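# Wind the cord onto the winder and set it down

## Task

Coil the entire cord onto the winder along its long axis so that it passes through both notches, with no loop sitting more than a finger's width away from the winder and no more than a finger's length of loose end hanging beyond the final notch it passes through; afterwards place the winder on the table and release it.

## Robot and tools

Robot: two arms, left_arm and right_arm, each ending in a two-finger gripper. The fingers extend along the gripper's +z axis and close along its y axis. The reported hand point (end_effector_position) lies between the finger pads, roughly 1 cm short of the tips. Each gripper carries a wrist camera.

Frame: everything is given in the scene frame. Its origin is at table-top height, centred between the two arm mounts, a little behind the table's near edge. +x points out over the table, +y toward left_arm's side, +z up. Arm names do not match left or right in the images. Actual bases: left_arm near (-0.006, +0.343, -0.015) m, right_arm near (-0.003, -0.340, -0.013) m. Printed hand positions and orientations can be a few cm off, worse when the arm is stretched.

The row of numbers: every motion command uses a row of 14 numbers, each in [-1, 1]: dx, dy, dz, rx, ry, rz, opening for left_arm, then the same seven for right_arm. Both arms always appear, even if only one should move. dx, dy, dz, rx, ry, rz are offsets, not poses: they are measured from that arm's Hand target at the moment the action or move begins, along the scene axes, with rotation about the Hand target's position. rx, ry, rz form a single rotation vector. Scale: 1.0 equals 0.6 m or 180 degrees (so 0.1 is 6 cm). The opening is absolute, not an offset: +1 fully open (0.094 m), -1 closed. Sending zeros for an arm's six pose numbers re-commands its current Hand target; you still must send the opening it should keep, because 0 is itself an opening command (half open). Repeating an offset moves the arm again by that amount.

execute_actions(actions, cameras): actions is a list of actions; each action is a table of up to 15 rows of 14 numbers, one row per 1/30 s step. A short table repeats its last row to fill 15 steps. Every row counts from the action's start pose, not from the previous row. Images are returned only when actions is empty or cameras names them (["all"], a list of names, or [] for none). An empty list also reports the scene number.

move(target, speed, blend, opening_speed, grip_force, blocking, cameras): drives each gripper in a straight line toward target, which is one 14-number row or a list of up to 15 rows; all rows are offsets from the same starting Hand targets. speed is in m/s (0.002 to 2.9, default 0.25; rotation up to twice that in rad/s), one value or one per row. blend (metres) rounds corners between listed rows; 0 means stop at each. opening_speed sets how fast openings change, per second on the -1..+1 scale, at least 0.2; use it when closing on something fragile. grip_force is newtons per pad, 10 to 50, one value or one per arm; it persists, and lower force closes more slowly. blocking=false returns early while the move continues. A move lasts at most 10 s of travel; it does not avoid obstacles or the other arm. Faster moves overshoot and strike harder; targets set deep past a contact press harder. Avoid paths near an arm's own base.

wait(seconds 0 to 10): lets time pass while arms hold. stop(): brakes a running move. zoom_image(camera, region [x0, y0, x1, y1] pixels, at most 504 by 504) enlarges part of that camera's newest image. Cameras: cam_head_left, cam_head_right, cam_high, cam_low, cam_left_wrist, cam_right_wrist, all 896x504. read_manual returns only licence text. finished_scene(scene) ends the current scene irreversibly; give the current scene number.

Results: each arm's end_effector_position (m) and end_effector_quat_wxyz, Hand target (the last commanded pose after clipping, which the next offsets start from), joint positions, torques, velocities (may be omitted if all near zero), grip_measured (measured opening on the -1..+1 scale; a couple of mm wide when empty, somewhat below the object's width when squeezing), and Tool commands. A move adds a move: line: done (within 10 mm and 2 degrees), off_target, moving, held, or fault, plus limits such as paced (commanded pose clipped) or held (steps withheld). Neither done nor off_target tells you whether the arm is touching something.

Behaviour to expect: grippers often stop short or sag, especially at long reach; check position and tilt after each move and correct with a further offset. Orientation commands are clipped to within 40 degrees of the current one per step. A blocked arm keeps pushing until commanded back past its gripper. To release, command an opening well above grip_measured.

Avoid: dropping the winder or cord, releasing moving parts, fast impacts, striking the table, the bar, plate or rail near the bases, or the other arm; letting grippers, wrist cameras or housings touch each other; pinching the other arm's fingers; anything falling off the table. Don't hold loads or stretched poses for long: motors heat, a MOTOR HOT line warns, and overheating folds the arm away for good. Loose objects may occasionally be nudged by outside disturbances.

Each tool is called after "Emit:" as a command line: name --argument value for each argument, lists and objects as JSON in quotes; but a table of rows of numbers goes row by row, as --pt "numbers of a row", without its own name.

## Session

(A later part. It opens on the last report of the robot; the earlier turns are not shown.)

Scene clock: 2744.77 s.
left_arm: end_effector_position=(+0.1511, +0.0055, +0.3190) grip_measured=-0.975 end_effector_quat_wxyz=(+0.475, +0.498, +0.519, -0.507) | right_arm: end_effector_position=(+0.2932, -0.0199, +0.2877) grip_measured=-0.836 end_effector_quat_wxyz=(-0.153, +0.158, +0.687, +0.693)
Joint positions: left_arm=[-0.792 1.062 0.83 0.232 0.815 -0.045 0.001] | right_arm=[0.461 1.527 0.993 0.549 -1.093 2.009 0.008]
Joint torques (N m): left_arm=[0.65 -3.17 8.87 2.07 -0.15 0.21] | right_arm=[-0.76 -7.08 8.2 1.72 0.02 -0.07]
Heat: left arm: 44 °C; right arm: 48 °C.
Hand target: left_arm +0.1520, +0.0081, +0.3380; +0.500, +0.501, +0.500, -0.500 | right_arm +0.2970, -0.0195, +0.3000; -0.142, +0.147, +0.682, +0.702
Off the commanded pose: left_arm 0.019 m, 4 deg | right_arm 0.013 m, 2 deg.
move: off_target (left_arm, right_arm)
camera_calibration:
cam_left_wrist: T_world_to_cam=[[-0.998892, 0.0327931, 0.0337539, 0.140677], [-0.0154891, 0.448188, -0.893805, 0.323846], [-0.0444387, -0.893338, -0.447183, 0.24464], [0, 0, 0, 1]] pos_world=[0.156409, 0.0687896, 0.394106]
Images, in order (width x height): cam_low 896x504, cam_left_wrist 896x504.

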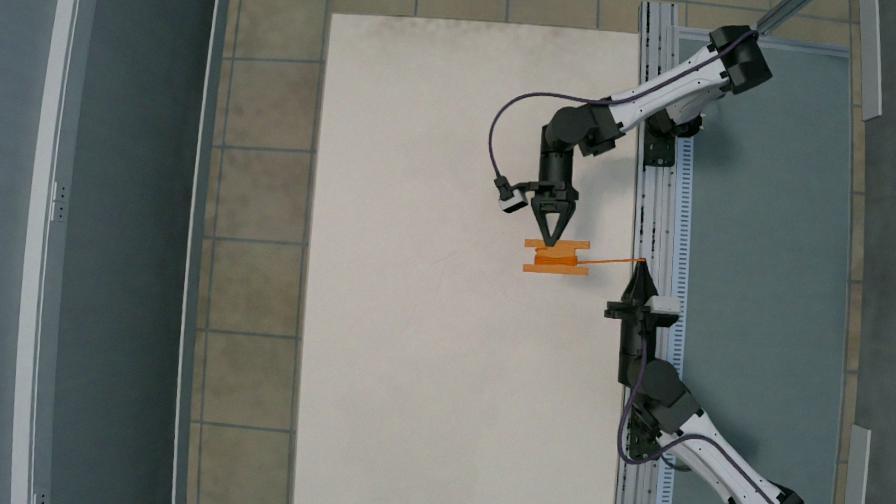

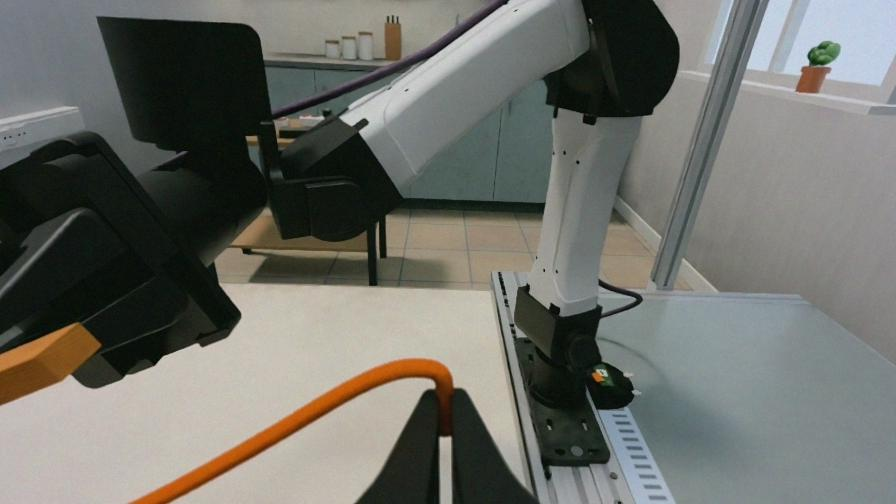

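Emit:
move --pt "0.0373 0.0032 0.04 0 0 0 -1.0 0 0 0 0 0 0 -0.93" --pt "0.0983 0.0057 0.0983 0 0 0 -1.0 0 0 0 0 0 0 -0.93" --pt "0.1817 0.0073 0.1117 0 0 0 -1.0 0 0 0 0 0 0 -0.93" --pt "0.265 0.009 0.0933 0 0 0 -1.0 0 0 0 0 0 0 -0.93" --speed 0.12 --blend '[0.015, 0.015, 0.015, 0]' --cameras '["cam_low", "cam_left_wrist", "cam_high"]'

Emit:
zoom_image --camera "cam_low" --region '[490, 220, 610, 310]'

Emit:
zoom_image --camera "cam_high" --region '[400, 60, 560, 180]'

Scene clock: 2765.17 s.
left_arm: end_effector_position=(+0.3106, +0.0125, +0.3763) grip_measured=-0.975 end_effector_quat_wxyz=(+0.481, +0.492, +0.522, -0.503) | right_arm: end_effector_position=(+0.2932, -0.0199, +0.2877) grip_measured=-0.836 end_effector_quat_wxyz=(-0.153, +0.158, +0.687, +0.693)
Joint positions: left_arm=[-0.451 1.563 1.424 0.15 1.136 -0.055 0.001] | right_arm=[0.461 1.527 0.993 0.549 -1.093 2.009 0.008]
Joint torques (N m): left_arm=[0.66 -5.03 9.02 2.19 0.06 -0.09] | right_arm=[-0.7 -6.87 7.98 1.69 0.03 -0.06]
Heat: left arm: 44 °C; right arm: 49 °C.
Hand target: left_arm +0.3110, +0.0135, +0.3939; +0.500, +0.501, +0.500, -0.500 | right_arm +0.2970, -0.0195, +0.3000; -0.142, +0.147, +0.682, +0.702
Off the commanded pose: left_arm 0.018 m, 4 deg | right_arm 0.013 m, 2 deg.
move: off_target (left_arm, right_arm)
camera_calibration:
cam_left_wrist: T_world_to_cam=[[-0.999373, 0.0134889, 0.0327472, 0.298506], [-0.0233528, 0.444175, -0.895635, 0.377608], [-0.0266266, -0.895838, -0.443582, 0.276798], [0, 0, 0, 1]] pos_world=[0.314507, 0.0762158, 0.451207]
Images, in order (width x height): cam_high 896x504, cam_low 896x504, cam_left_wrist 896x504.

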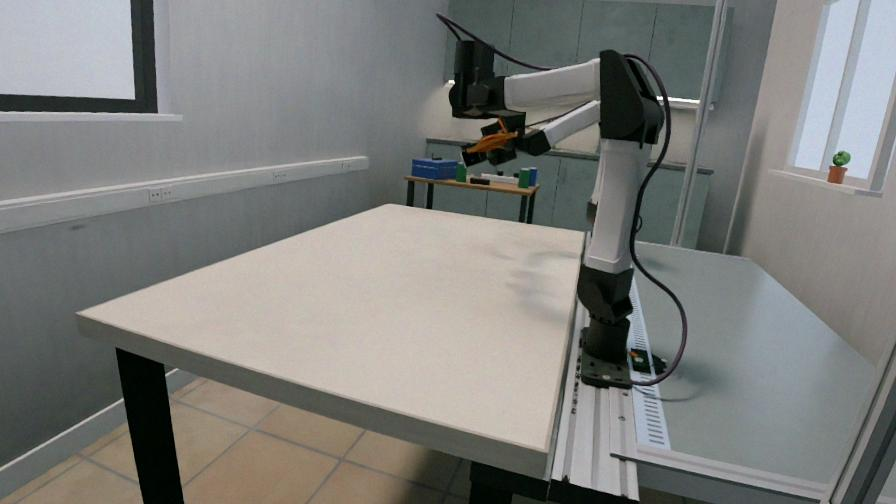

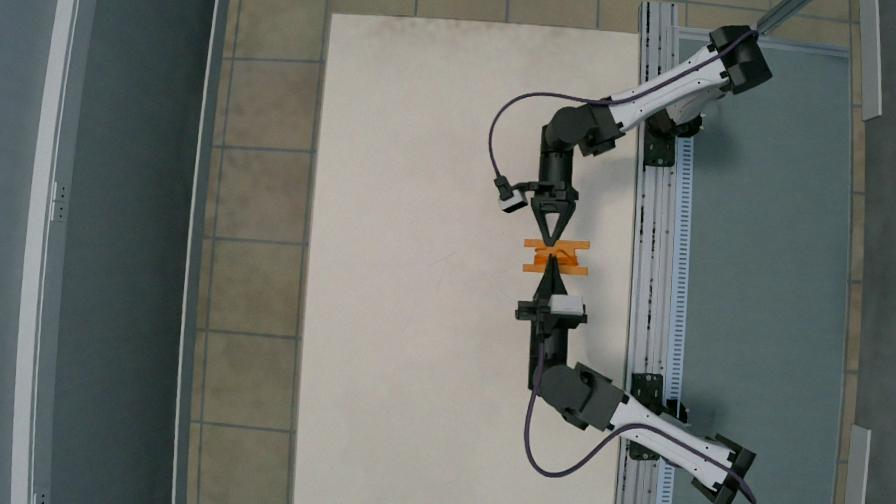

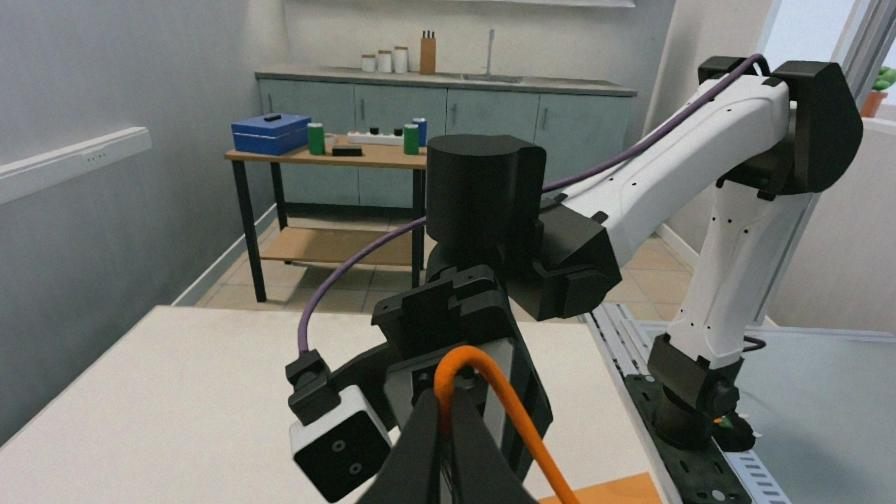

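Scaled by 4.200 from the camera's 896x504 image, which has a finer 1280x720 frame.

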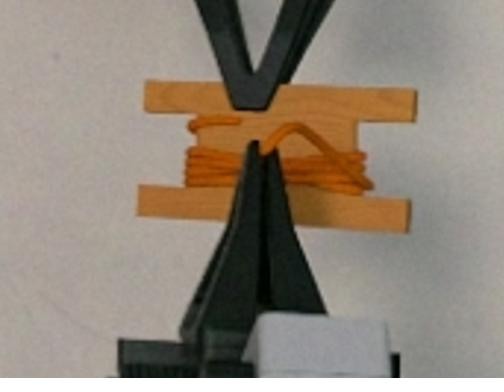

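Scaled by 3.150 from the camera's 896x504 image, which has a finer 1280x720 frame.

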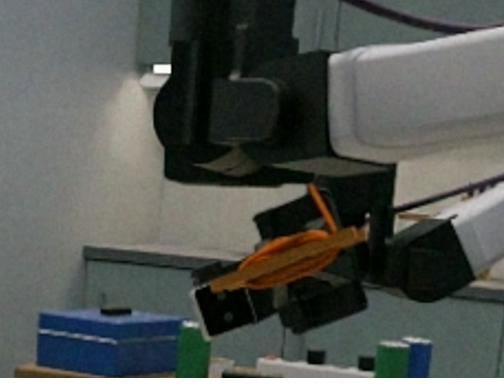

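Emit:
move --pt "0.0633 0.0017 -0.0507 0 0 0 -1.0 0 0 0 0 0 0 -0.93" --pt "0.0917 0.0017 -0.1407 0 0 0 -1.0 0 0 0 0 0 0 -0.93" --speed 0.1 --blend '[0.015, 0]' --cameras '["cam_low", "cam_left_wrist", "cam_high", "cam_head_left"]'

Emit:
zoom_image --camera "cam_low" --region '[480, 220, 600, 310]'

Emit:
zoom_image --camera "cam_head_left" --region '[400, 220, 520, 310]'

Emit:
zoom_image --camera "cam_left_wrist" --region '[400, 350, 720, 504]'

Scene clock: 2783.63 s.
left_arm: end_effector_position=(+0.3612, +0.0109, +0.3097) grip_measured=-0.975 end_effector_quat_wxyz=(+0.491, +0.502, +0.504, -0.503) | right_arm: end_effector_position=(+0.2939, -0.0199, +0.2877) grip_measured=-0.836 end_effector_quat_wxyz=(-0.152, +0.160, +0.686, +0.693)
Joint positions: left_arm=[-0.404 1.768 1.359 0.474 1.2 -0.066 0.001] | right_arm=[0.461 1.527 0.993 0.549 -1.089 2.009 0.008]
Joint torques (N m): left_arm=[1.18 -6.04 5.94 2.12 -0.09 -0.08] | right_arm=[-0.94 -6.83 7.84 1.72 -0.05 -0.13]
Heat: left arm: 46 °C; right arm: 50 °C.
Hand target: left_arm +0.3660, +0.0144, +0.3095; +0.500, +0.501, +0.500, -0.500 | right_arm +0.2970, -0.0195, +0.3000; -0.142, +0.147, +0.682, +0.702
Off the commanded pose: left_arm 0.006 m, 1 deg | right_arm 0.013 m, 2 deg.
move: off_target (right_arm)
camera_calibration:
cam_left_wrist: T_world_to_cam=[[-0.999488, 0.0314773, -0.00574072, 0.363127], [0.0186515, 0.427389, -0.903876, 0.307468], [-0.025998, -0.90352, -0.427757, 0.242093], [0, 0, 0, 1]] pos_world=[0.3635, 0.075897, 0.383554]
Images, in order (width x height): cam_head_left 896x504, cam_high 896x504, cam_low 896x504, cam_left_wrist 896x504.

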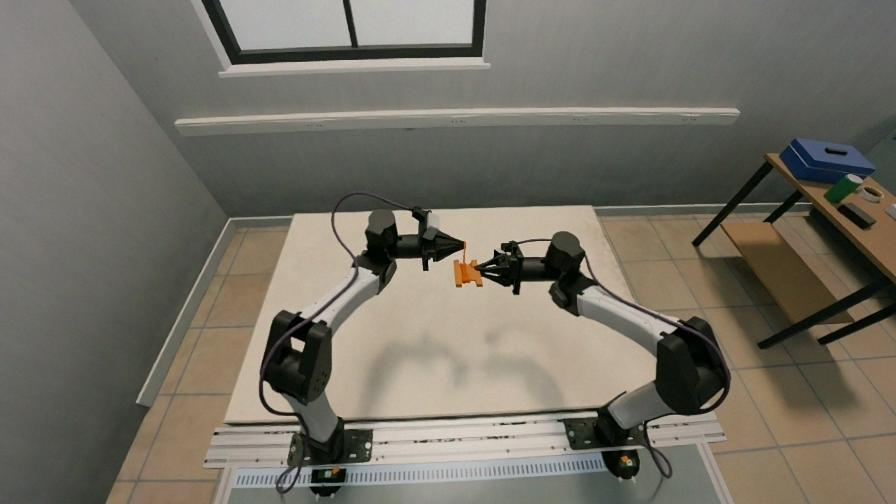

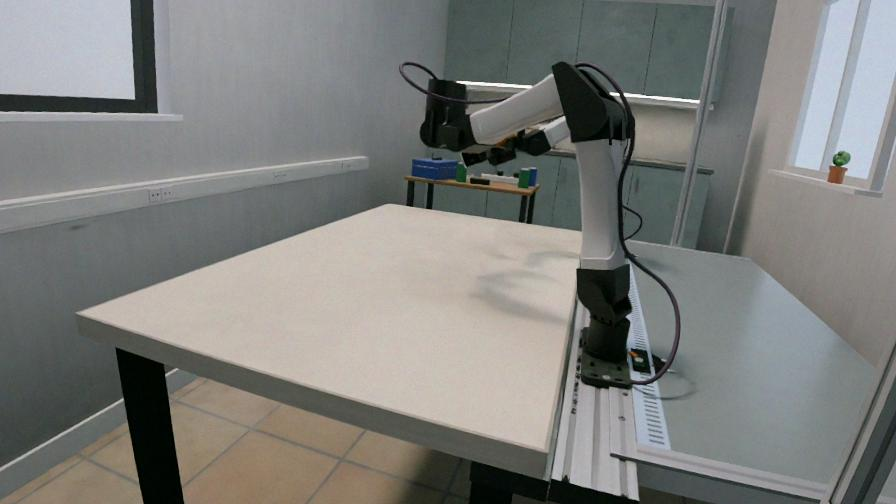

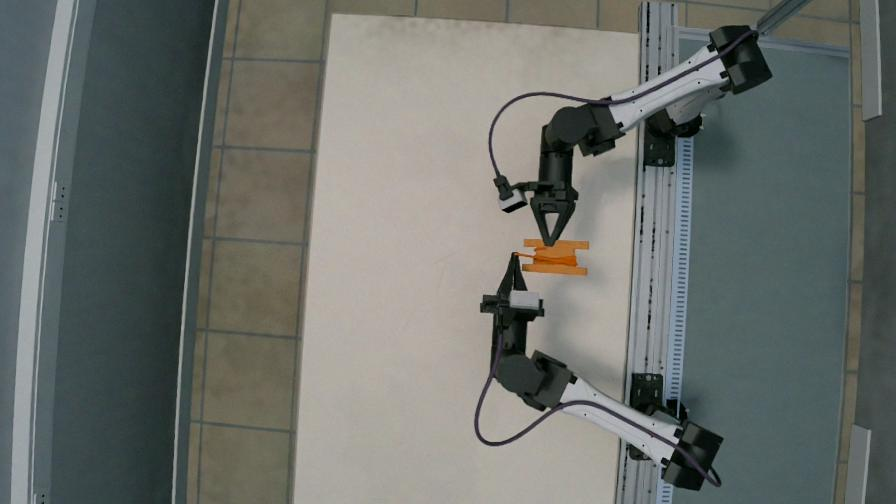

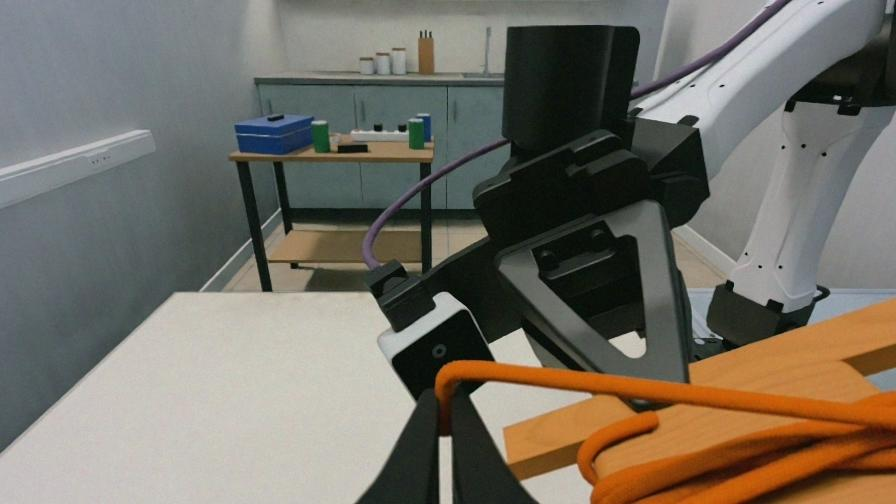

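Scaled by 4.200 from the camera's 896x504 image, which has a finer 1280x720 frame.

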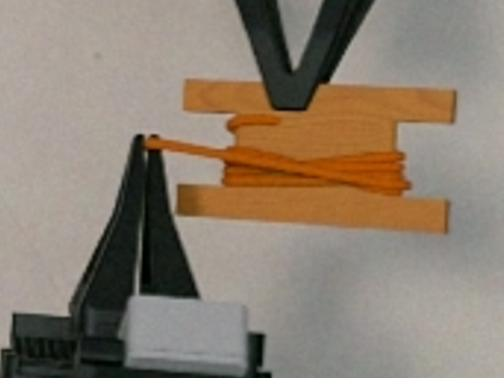

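Scaled by 4.200 from the camera's 896x504 image, which has a finer 1280x720 frame.

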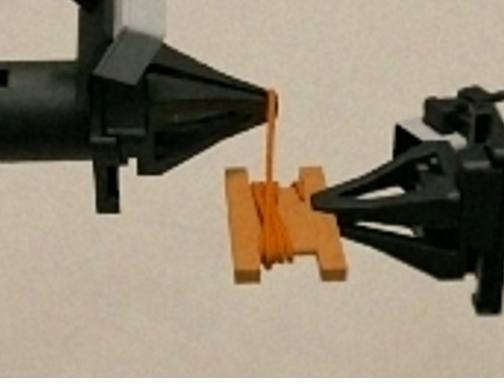

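Scaled by 1.575 from the camera's 896x504 image, which has a finer 1280x720 frame.

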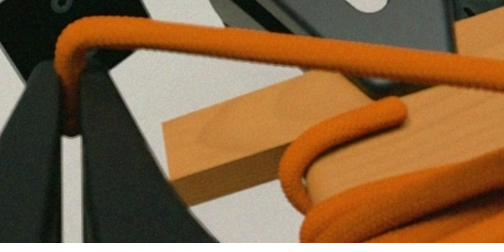

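Emit:
move --pt "0.005 0.01 0.0 0 0 0 -1.0 0 0 0 0 0 0 -0.93" --pt "0.005 0.01 -0.0467 0 0 0 -1.0 0 0 0 0 0 0 -0.93" --speed 0.06 --cameras '["cam_low", "cam_left_wrist", "cam_head_left"]'

Emit:
zoom_image --camera "cam_low" --region '[480, 220, 600, 310]'

Emit:
zoom_image --camera "cam_head_left" --region '[400, 220, 520, 310]'

Emit:
zoom_image --camera "cam_left_wrist" --region '[400, 350, 720, 504]'

Scene clock: 2830.13 s.
left_arm: end_effector_position=(+0.3626, +0.0176, +0.2841) grip_measured=-0.975 end_effector_quat_wxyz=(+0.491, +0.505, +0.500, -0.504) | right_arm: end_effector_position=(+0.2952, -0.0199, +0.2877) grip_measured=-0.836 end_effector_quat_wxyz=(-0.149, +0.163, +0.686, +0.694)
Joint positions: left_arm=[-0.387 1.794 1.28 0.589 1.225 -0.07 0.001] | right_arm=[0.461 1.527 0.993 0.549 -1.081 2.009 0.008]
Joint torques (N m): left_arm=[1.03 -5.82 5.68 2.08 -0.22 -0.09] | right_arm=[-0.83 -6.98 8.42 1.79 -0.12 -0.05]
Heat: left arm: 44 °C; right arm: 49 °C.
Hand target: left_arm +0.3690, +0.0205, +0.2815; +0.500, +0.501, +0.500, -0.500 | right_arm +0.2970, -0.0195, +0.3000; -0.142, +0.147, +0.682, +0.702
Off the commanded pose: left_arm 0.007 m, 1 deg | right_arm 0.012 m, 2 deg.
move: off_target (right_arm)
camera_calibration:
cam_left_wrist: T_world_to_cam=[[-0.99914, 0.0397363, -0.011858, 0.365638], [0.0276401, 0.424988, -0.904777, 0.278423], [-0.030913, -0.904326, -0.425721, 0.238456], [0, 0, 0, 1]] pos_world=[0.364999, 0.0827869, 0.357762]
Images, in order (width x height): cam_head_left 896x504, cam_low 896x504, cam_left_wrist 896x504.

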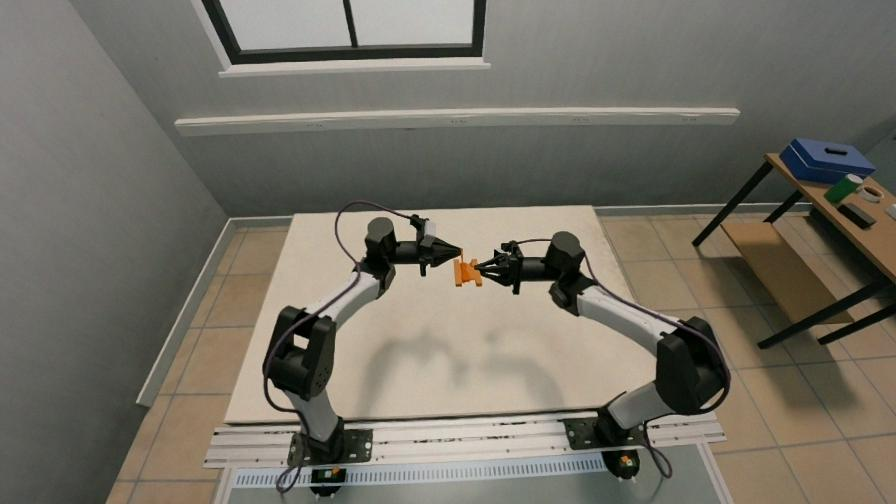

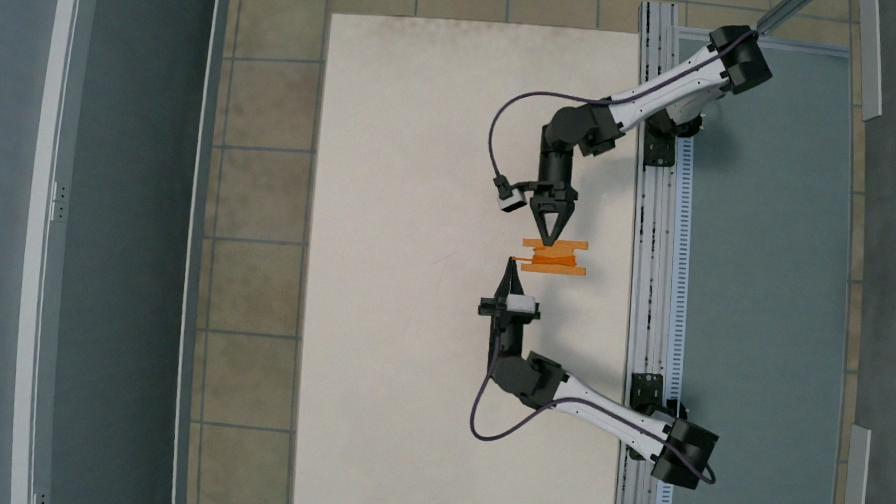

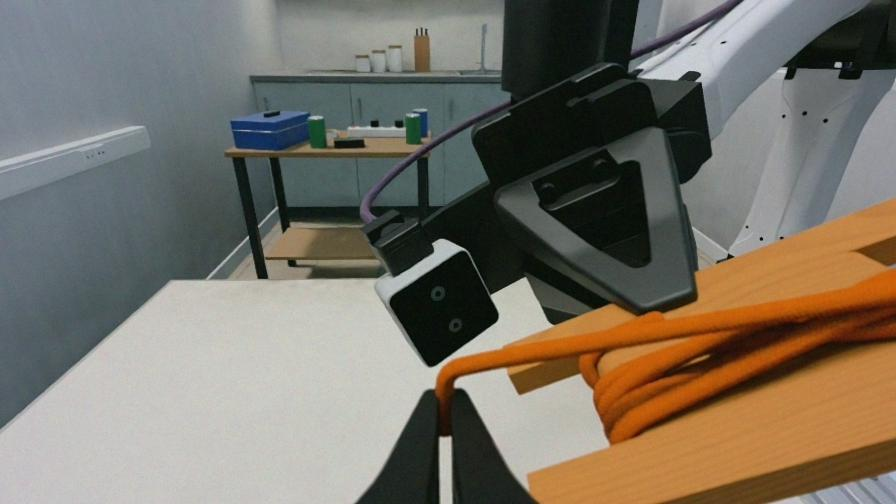

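Scaled by 4.200 from the camera's 896x504 image, which has a finer 1280x720 frame.

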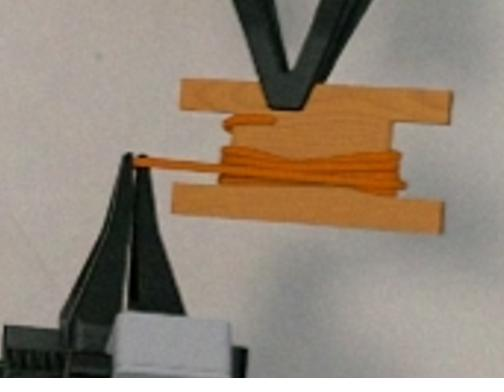

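Scaled by 4.200 from the camera's 896x504 image, which has a finer 1280x720 frame.

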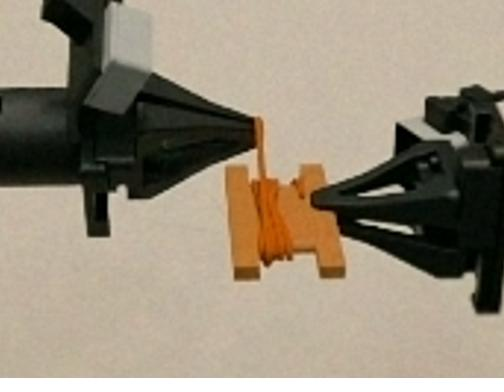

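Scaled by 1.575 from the camera's 896x504 image, which has a finer 1280x720 frame.

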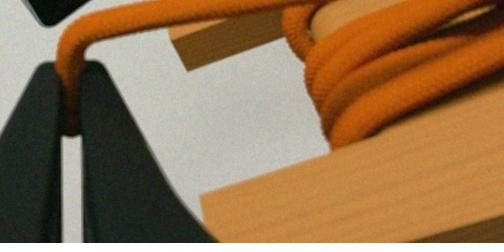

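Emit:
move --pt "0 0 0 0 0 0 -0.87 0 0 0 0 0 0 -0.93" --pt "0 0.06 0.0 0 0 0 -0.87 0 0 0 0 0 0 -0.93" --speed 0.12 --opening_speed 0.6 --cameras '["cam_low", "cam_left_wrist", "cam_head_left", "cam_high"]'

Emit:
zoom_image --camera "cam_low" --region '[480, 220, 600, 310]'

Emit:
zoom_image --camera "cam_head_left" --region '[400, 220, 520, 310]'

Emit:
zoom_image --camera "cam_left_wrist" --region '[400, 300, 760, 504]'

Emit:
zoom_image --camera "cam_high" --region '[400, 80, 540, 185]'

Scene clock: 2853.80 s.
left_arm: end_effector_position=(+0.3736, +0.0530, +0.2692) grip_measured=-0.872 end_effector_quat_wxyz=(+0.486, +0.492, +0.516, -0.505) | right_arm: end_effector_position=(+0.2952, -0.0199, +0.2877) grip_measured=-0.836 end_effector_quat_wxyz=(-0.149, +0.163, +0.686, +0.694)
Joint positions: left_arm=[-0.297 1.794 1.222 0.636 1.292 -0.098 0.006] | right_arm=[0.461 1.527 0.993 0.549 -1.081 2.009 0.008]
Joint torques (N m): left_arm=[0.68 -8.36 5.65 2.08 0.02 -0.11] | right_arm=[-0.76 -6.82 8.36 1.72 -0.18 -0.08]
Heat: left arm: 44 °C; right arm: 49 °C.
Hand target: left_arm +0.3690, +0.0564, +0.2815; +0.500, +0.501, +0.500, -0.500 | right_arm +0.2970, -0.0195, +0.3000; -0.142, +0.147, +0.682, +0.702
Off the commanded pose: left_arm 0.014 m, 3 deg | right_arm 0.012 m, 2 deg.
move: off_target (left_arm, right_arm)
camera_calibration:
cam_left_wrist: T_world_to_cam=[[-0.999595, 0.0157498, 0.0236847, 0.366869], [-0.0145457, 0.43252, -0.901507, 0.264115], [-0.0244427, -0.901487, -0.432116, 0.263597], [0, 0, 0, 1]] pos_world=[0.377005, 0.117616, 0.343317]
Images, in order (width x height): cam_head_left 896x504, cam_high 896x504, cam_low 896x504, cam_left_wrist 896x504.

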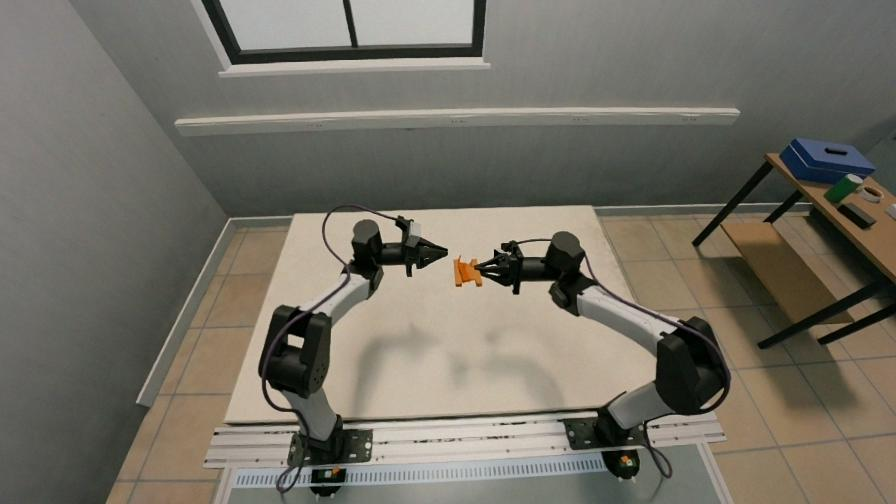

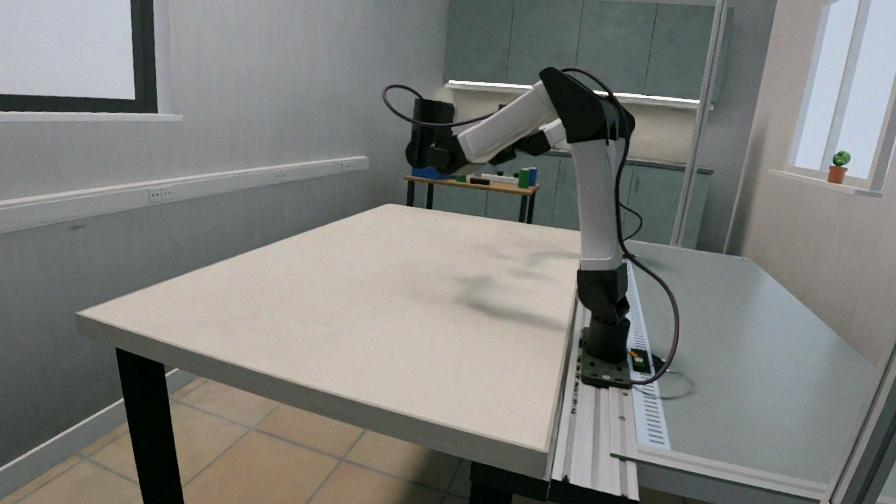

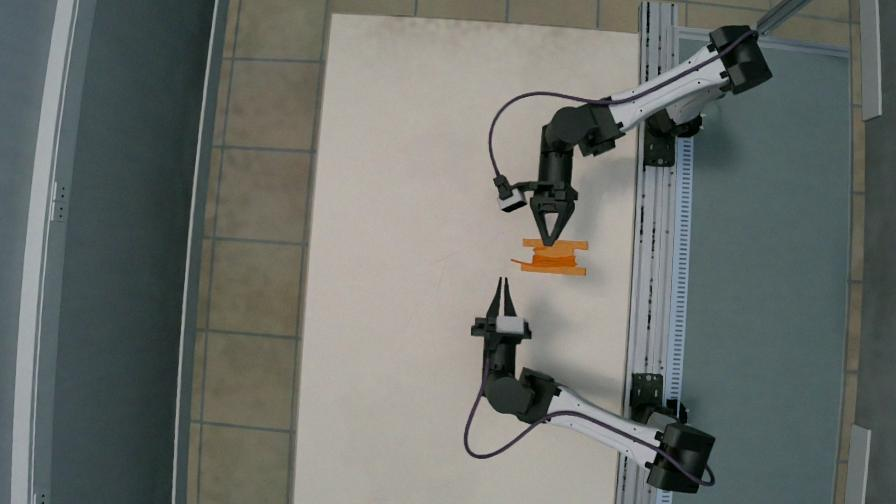

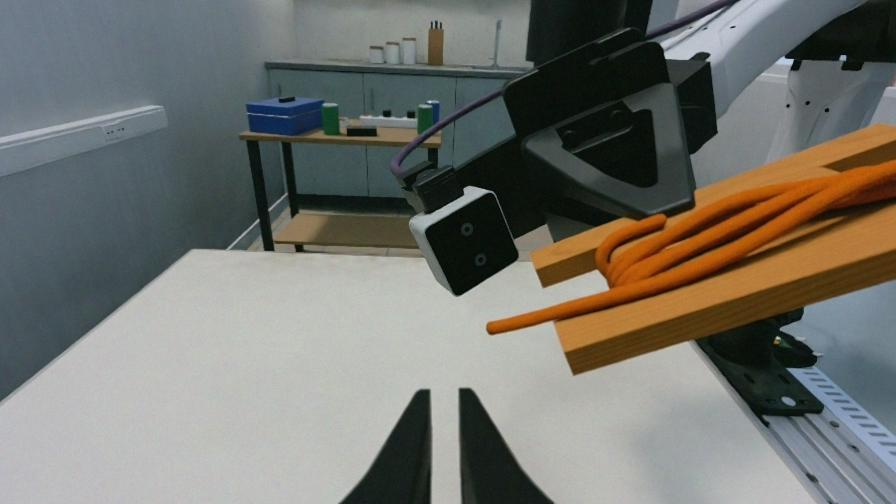

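Scaled by 4.200 from the camera's 896x504 image, which has a finer 1280x720 frame.

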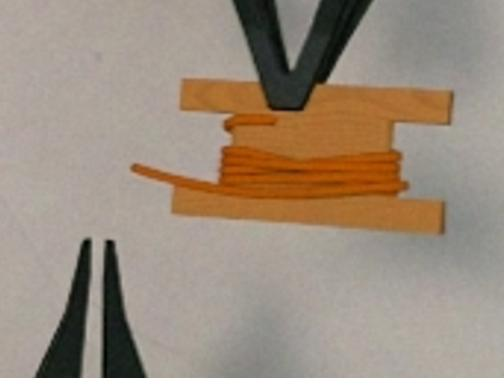

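Scaled by 4.200 from the camera's 896x504 image, which has a finer 1280x720 frame.

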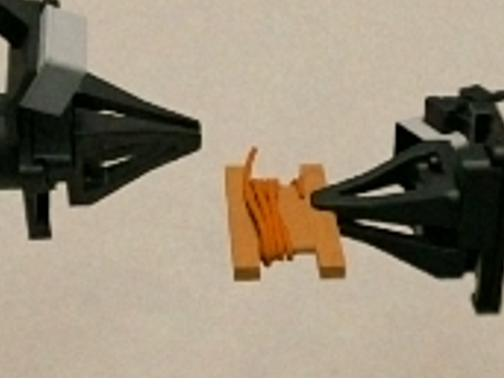

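Scaled by 1.400 from the camera's 896x504 image, which has a finer 1280x720 frame.

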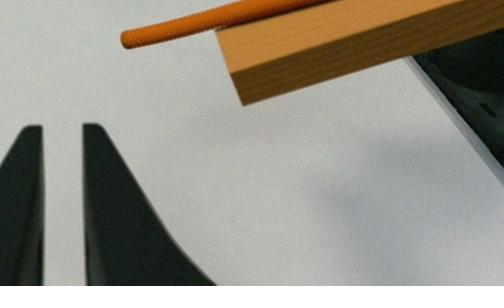

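Scaled by 3.600 from the camera's 896x504 image, which has a finer 1280x720 frame.

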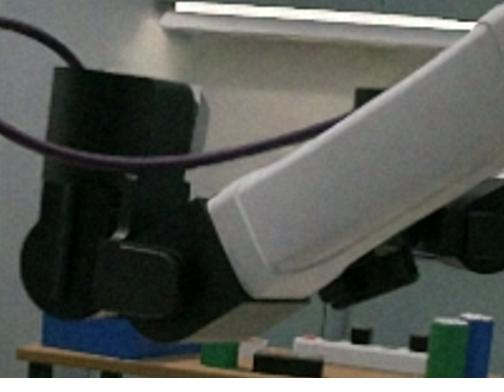

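Emit:
execute_actions --actions '[]' --cameras '["cam_low", "cam_left_wrist", "cam_head_left"]'

Emit:
zoom_image --camera "cam_left_wrist" --region '[440, 120, 896, 420]'

Emit:
zoom_image --camera "cam_low" --region '[480, 220, 600, 310]'

Scene clock: 2899.00 s.
left_arm: end_effector_position=(+0.3736, +0.0530, +0.2693) grip_measured=-0.872 end_effector_quat_wxyz=(+0.486, +0.492, +0.516, -0.505) | right_arm: end_effector_position=(+0.2952, -0.0199, +0.2877) grip_measured=-0.836 end_effector_quat_wxyz=(-0.149, +0.163, +0.686, +0.694)
Joint positions: left_arm=[-0.297 1.794 1.222 0.636 1.292 -0.098 0.006] | right_arm=[0.461 1.527 0.993 0.549 -1.081 2.009 0.008]
Joint velocities: within noise
Joint torques (N m): left_arm=[0.72 -8.38 5.65 2.05 0.02 -0.08] | right_arm=[-0.81 -6.75 8.16 1.73 -0.14 -0.12]
Heat: left arm: 48 °C; right arm: 48 °C.
Hand target: left_arm +0.3690, +0.0564, +0.2815; +0.500, +0.501, +0.500, -0.500 | right_arm +0.2970, -0.0195, +0.3000; -0.142, +0.147, +0.682, +0.702
Tool commands: left_gripper/opening=-0.87 right_gripper/opening=-0.93
Off the commanded pose: left_arm 0.014 m, 3 deg | right_arm 0.012 m, 2 deg.
camera_calibration:
cam_left_wrist: T_world_to_cam=[[-0.999595, 0.0157513, 0.023684, 0.366867], [-0.0145477, 0.4324, -0.901565, 0.26424], [-0.0244418, -0.901544, -0.431996, 0.263605], [0, 0, 0, 1]] pos_world=[0.377005, 0.117616, 0.343417]
Images, in order (width x height): cam_head_left 896x504, cam_low 896x504, cam_left_wrist 896x504.

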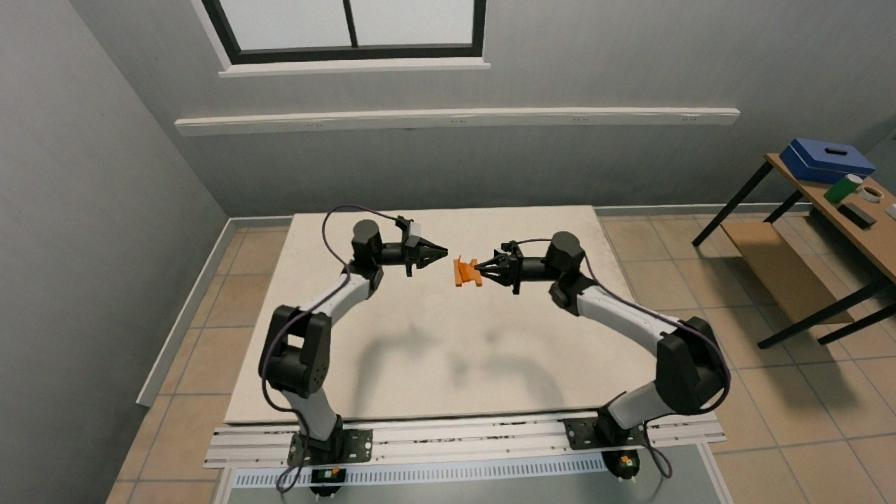

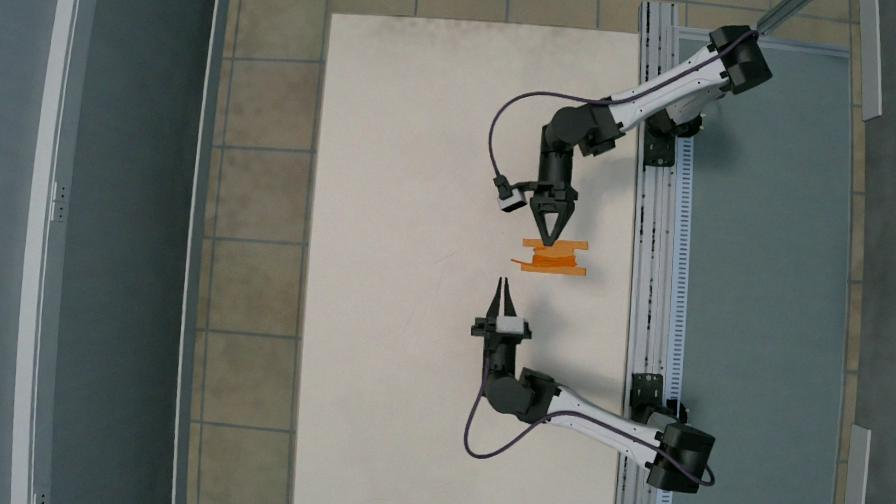

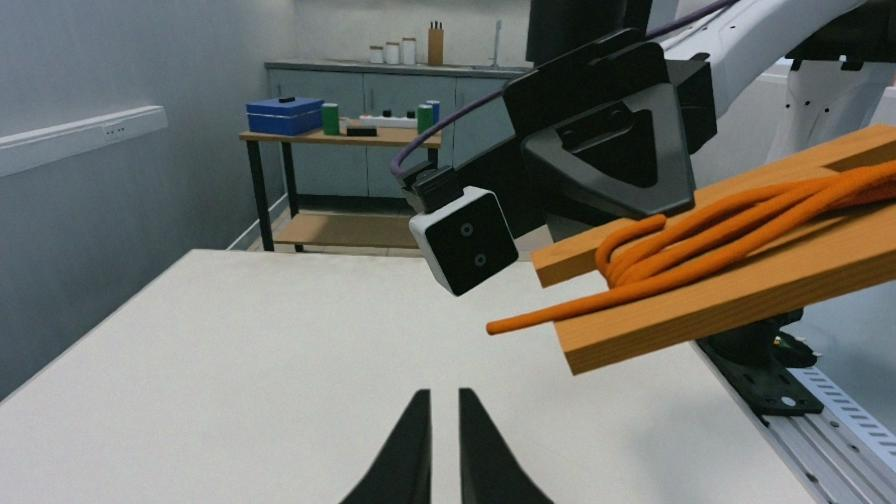

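Scaled by 1.105 from the camera's 896x504 image, which has a finer 1280x720 frame.

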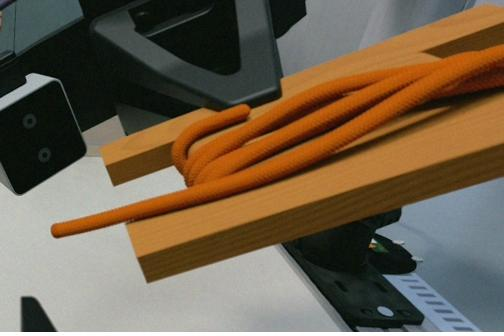

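Scaled by 4.200 from the camera's 896x504 image, which has a finer 1280x720 frame.

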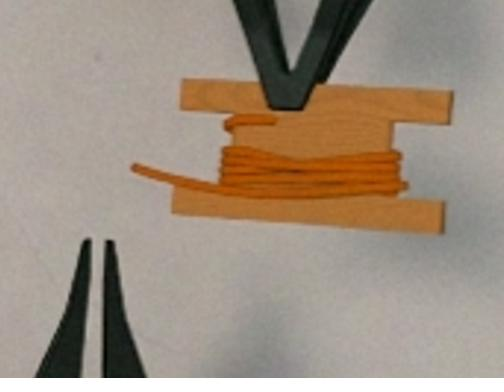

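Emit:
move --pt "0.0017 -0.0107 -0.0192 0 0 0 -1.0 0 0 0 0 0 0 -0.93" --pt "0 -0.0607 -0.0308 0 0 0 -1.0 0 0 0 0 0 0 -0.93" --speed 0.06 --cameras '["cam_low", "cam_left_wrist", "cam_head_left"]'

Emit:
zoom_image --camera "cam_left_wrist" --region '[440, 200, 896, 500]'

Emit:
zoom_image --camera "cam_low" --region '[480, 220, 600, 310]'

Scene clock: 2925.30 s.
left_arm: end_effector_position=(+0.3631, +0.0217, +0.2556) grip_measured=-0.997 end_effector_quat_wxyz=(+0.478, +0.494, +0.514, -0.513) | right_arm: end_effector_position=(+0.2952, -0.0199, +0.2877) grip_measured=-0.836 end_effector_quat_wxyz=(-0.149, +0.163, +0.686, +0.694)
Joint positions: left_arm=[-0.38 1.822 1.207 0.669 1.23 -0.098 0] | right_arm=[0.461 1.527 0.993 0.549 -1.081 2.009 0.008]
Joint torques (N m): left_arm=[0.03 -6.16 7.6 2.03 -0.26 0.19] | right_arm=[-0.99 -6.99 8.09 1.73 -0.2 -0.12]
Heat: left arm: 48 °C; right arm: 49 °C.
Hand target: left_arm +0.3690, +0.0200, +0.2630; +0.500, +0.501, +0.500, -0.500 | right_arm +0.2970, -0.0195, +0.3000; -0.142, +0.147, +0.682, +0.702
Off the commanded pose: left_arm 0.010 m, 3 deg | right_arm 0.012 m, 2 deg.
move: off_target (left_arm, right_arm)
camera_calibration:
cam_left_wrist: T_world_to_cam=[[-0.998717, 0.0359681, 0.0356349, 0.353384], [-0.0165948, 0.432396, -0.901531, 0.266043], [-0.0478347, -0.900966, -0.431245, 0.237563], [0, 0, 0, 1]] pos_world=[0.36871, 0.0862898, 0.329701]
Images, in order (width x height): cam_head_left 896x504, cam_low 896x504, cam_left_wrist 896x504.

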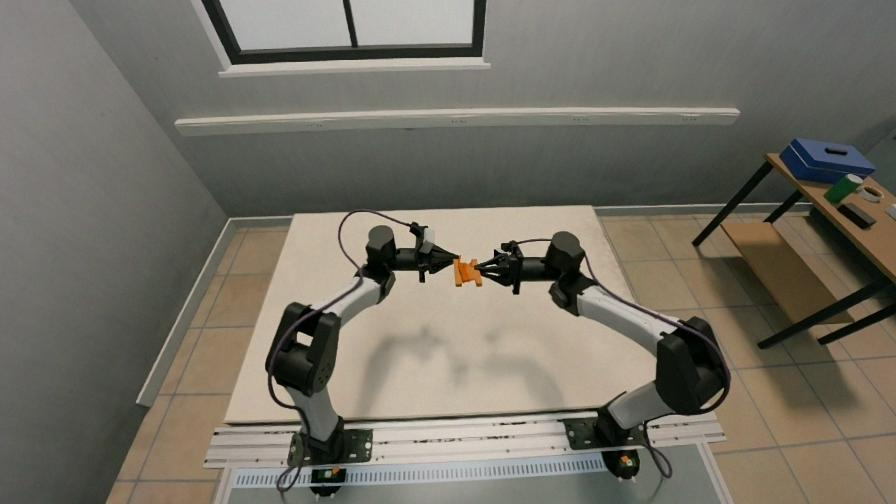

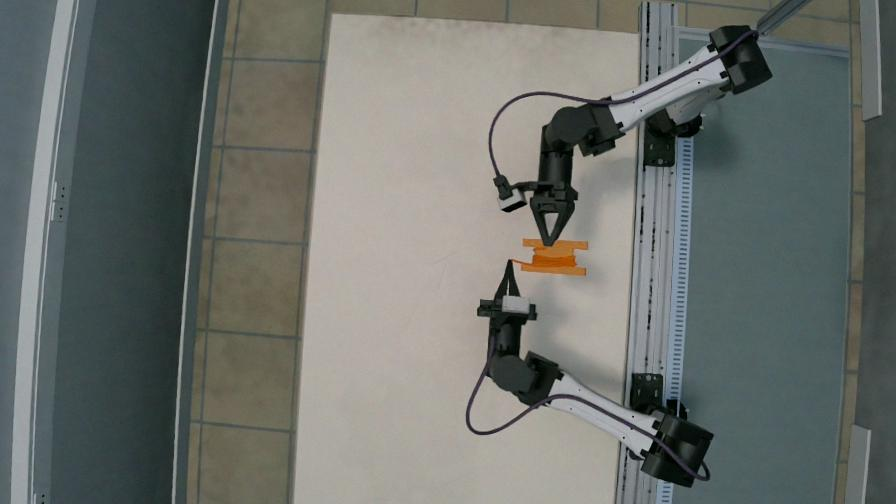

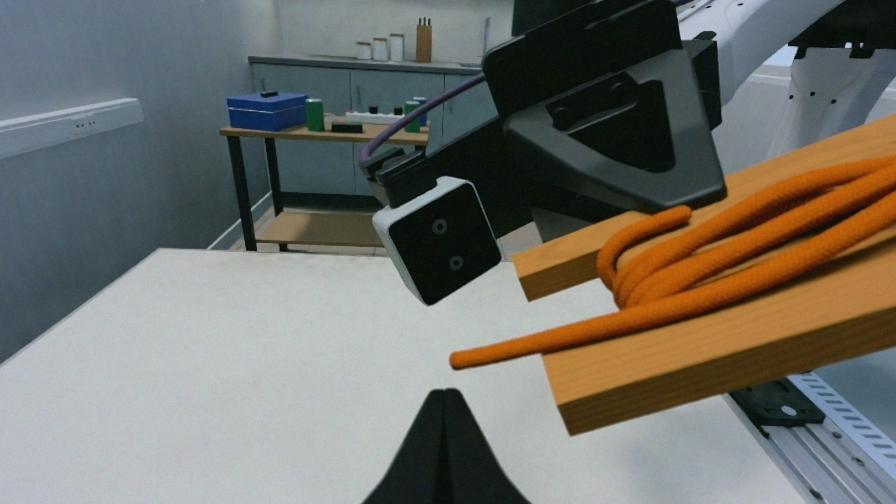

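Scaled by 1.105 from the camera's 896x504 image, which has a finer 1280x720 frame.

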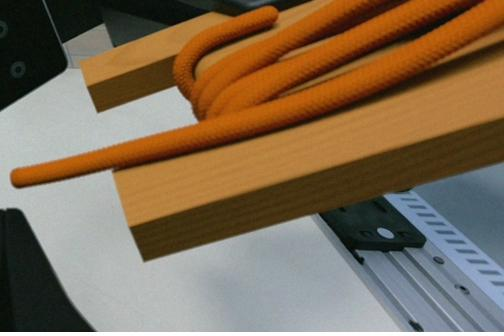

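Scaled by 4.200 from the camera's 896x504 image, which has a finer 1280x720 frame.

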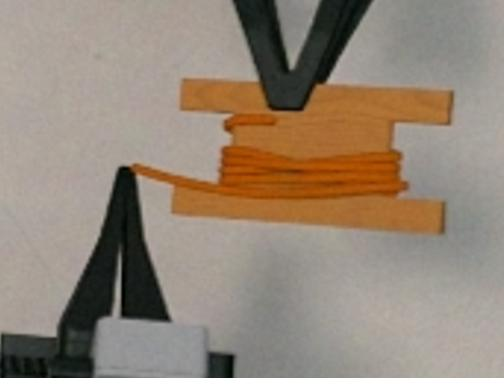

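Emit:
move --target '[0, 0.0417, 0.0417, 0, 0, 0, -1.0, 0, 0, 0, 0, 0, 0, -0.93]' --speed 0.06

Scene clock: 2937.27 s.
left_arm: end_effector_position=(+0.3743, +0.0415, +0.2553) grip_measured=-0.997 end_effector_quat_wxyz=(+0.477, +0.486, +0.526, -0.510) | right_arm: end_effector_position=(+0.2952, -0.0199, +0.2877) grip_measured=-0.836 end_effector_quat_wxyz=(-0.149, +0.163, +0.686, +0.694)
Joint positions: left_arm=[-0.326 1.822 1.215 0.641 1.263 -0.098 0] | right_arm=[0.461 1.527 0.993 0.549 -1.081 2.009 0.008]
Joint torques (N m): left_arm=[0.79 -10.5 8.53 1.67 0.02 -0.02] | right_arm=[-0.77 -7.05 8.27 1.79 -0.14 -0.02]
Heat: left arm: 47 °C; right arm: 49 °C.
Hand target: left_arm +0.3691, +0.0451, +0.2881; +0.500, +0.501, +0.500, -0.500 | right_arm +0.2970, -0.0195, +0.3000; -0.142, +0.147, +0.682, +0.702
Off the commanded pose: left_arm 0.033 m, 4 deg | right_arm 0.012 m, 2 deg.
move: off_target (left_arm, right_arm)

Emit:
move --target '[0, 0, 0.0167, 0, 0, 0, -1.0, 0, 0, 0, 0, 0, 0, -0.93]' --speed 0.06

Scene clock: 2941.10 s.
left_arm: end_effector_position=(+0.3744, +0.0410, +0.2664) grip_measured=-0.997 end_effector_quat_wxyz=(+0.478, +0.487, +0.524, -0.510) | right_arm: end_effector_position=(+0.2952, -0.0199, +0.2877) grip_measured=-0.836 end_effector_quat_wxyz=(-0.149, +0.163, +0.686, +0.694)
Joint positions: left_arm=[-0.326 1.809 1.243 0.604 1.264 -0.098 0] | right_arm=[0.461 1.527 0.993 0.549 -1.081 2.009 0.008]
Joint torques (N m): left_arm=[0.88 -10.28 8.55 1.68 0.03 -0.04] | right_arm=[-0.8 -6.64 8.39 1.67 -0.13 -0.11]
Heat: left arm: 47 °C; right arm: 49 °C.
Hand target: left_arm +0.3691, +0.0451, +0.2981; +0.500, +0.501, +0.500, -0.500 | right_arm +0.2970, -0.0195, +0.3000; -0.142, +0.147, +0.682, +0.702
Off the commanded pose: left_arm 0.032 m, 4 deg | right_arm 0.012 m, 2 deg.
move: off_target (left_arm, right_arm)


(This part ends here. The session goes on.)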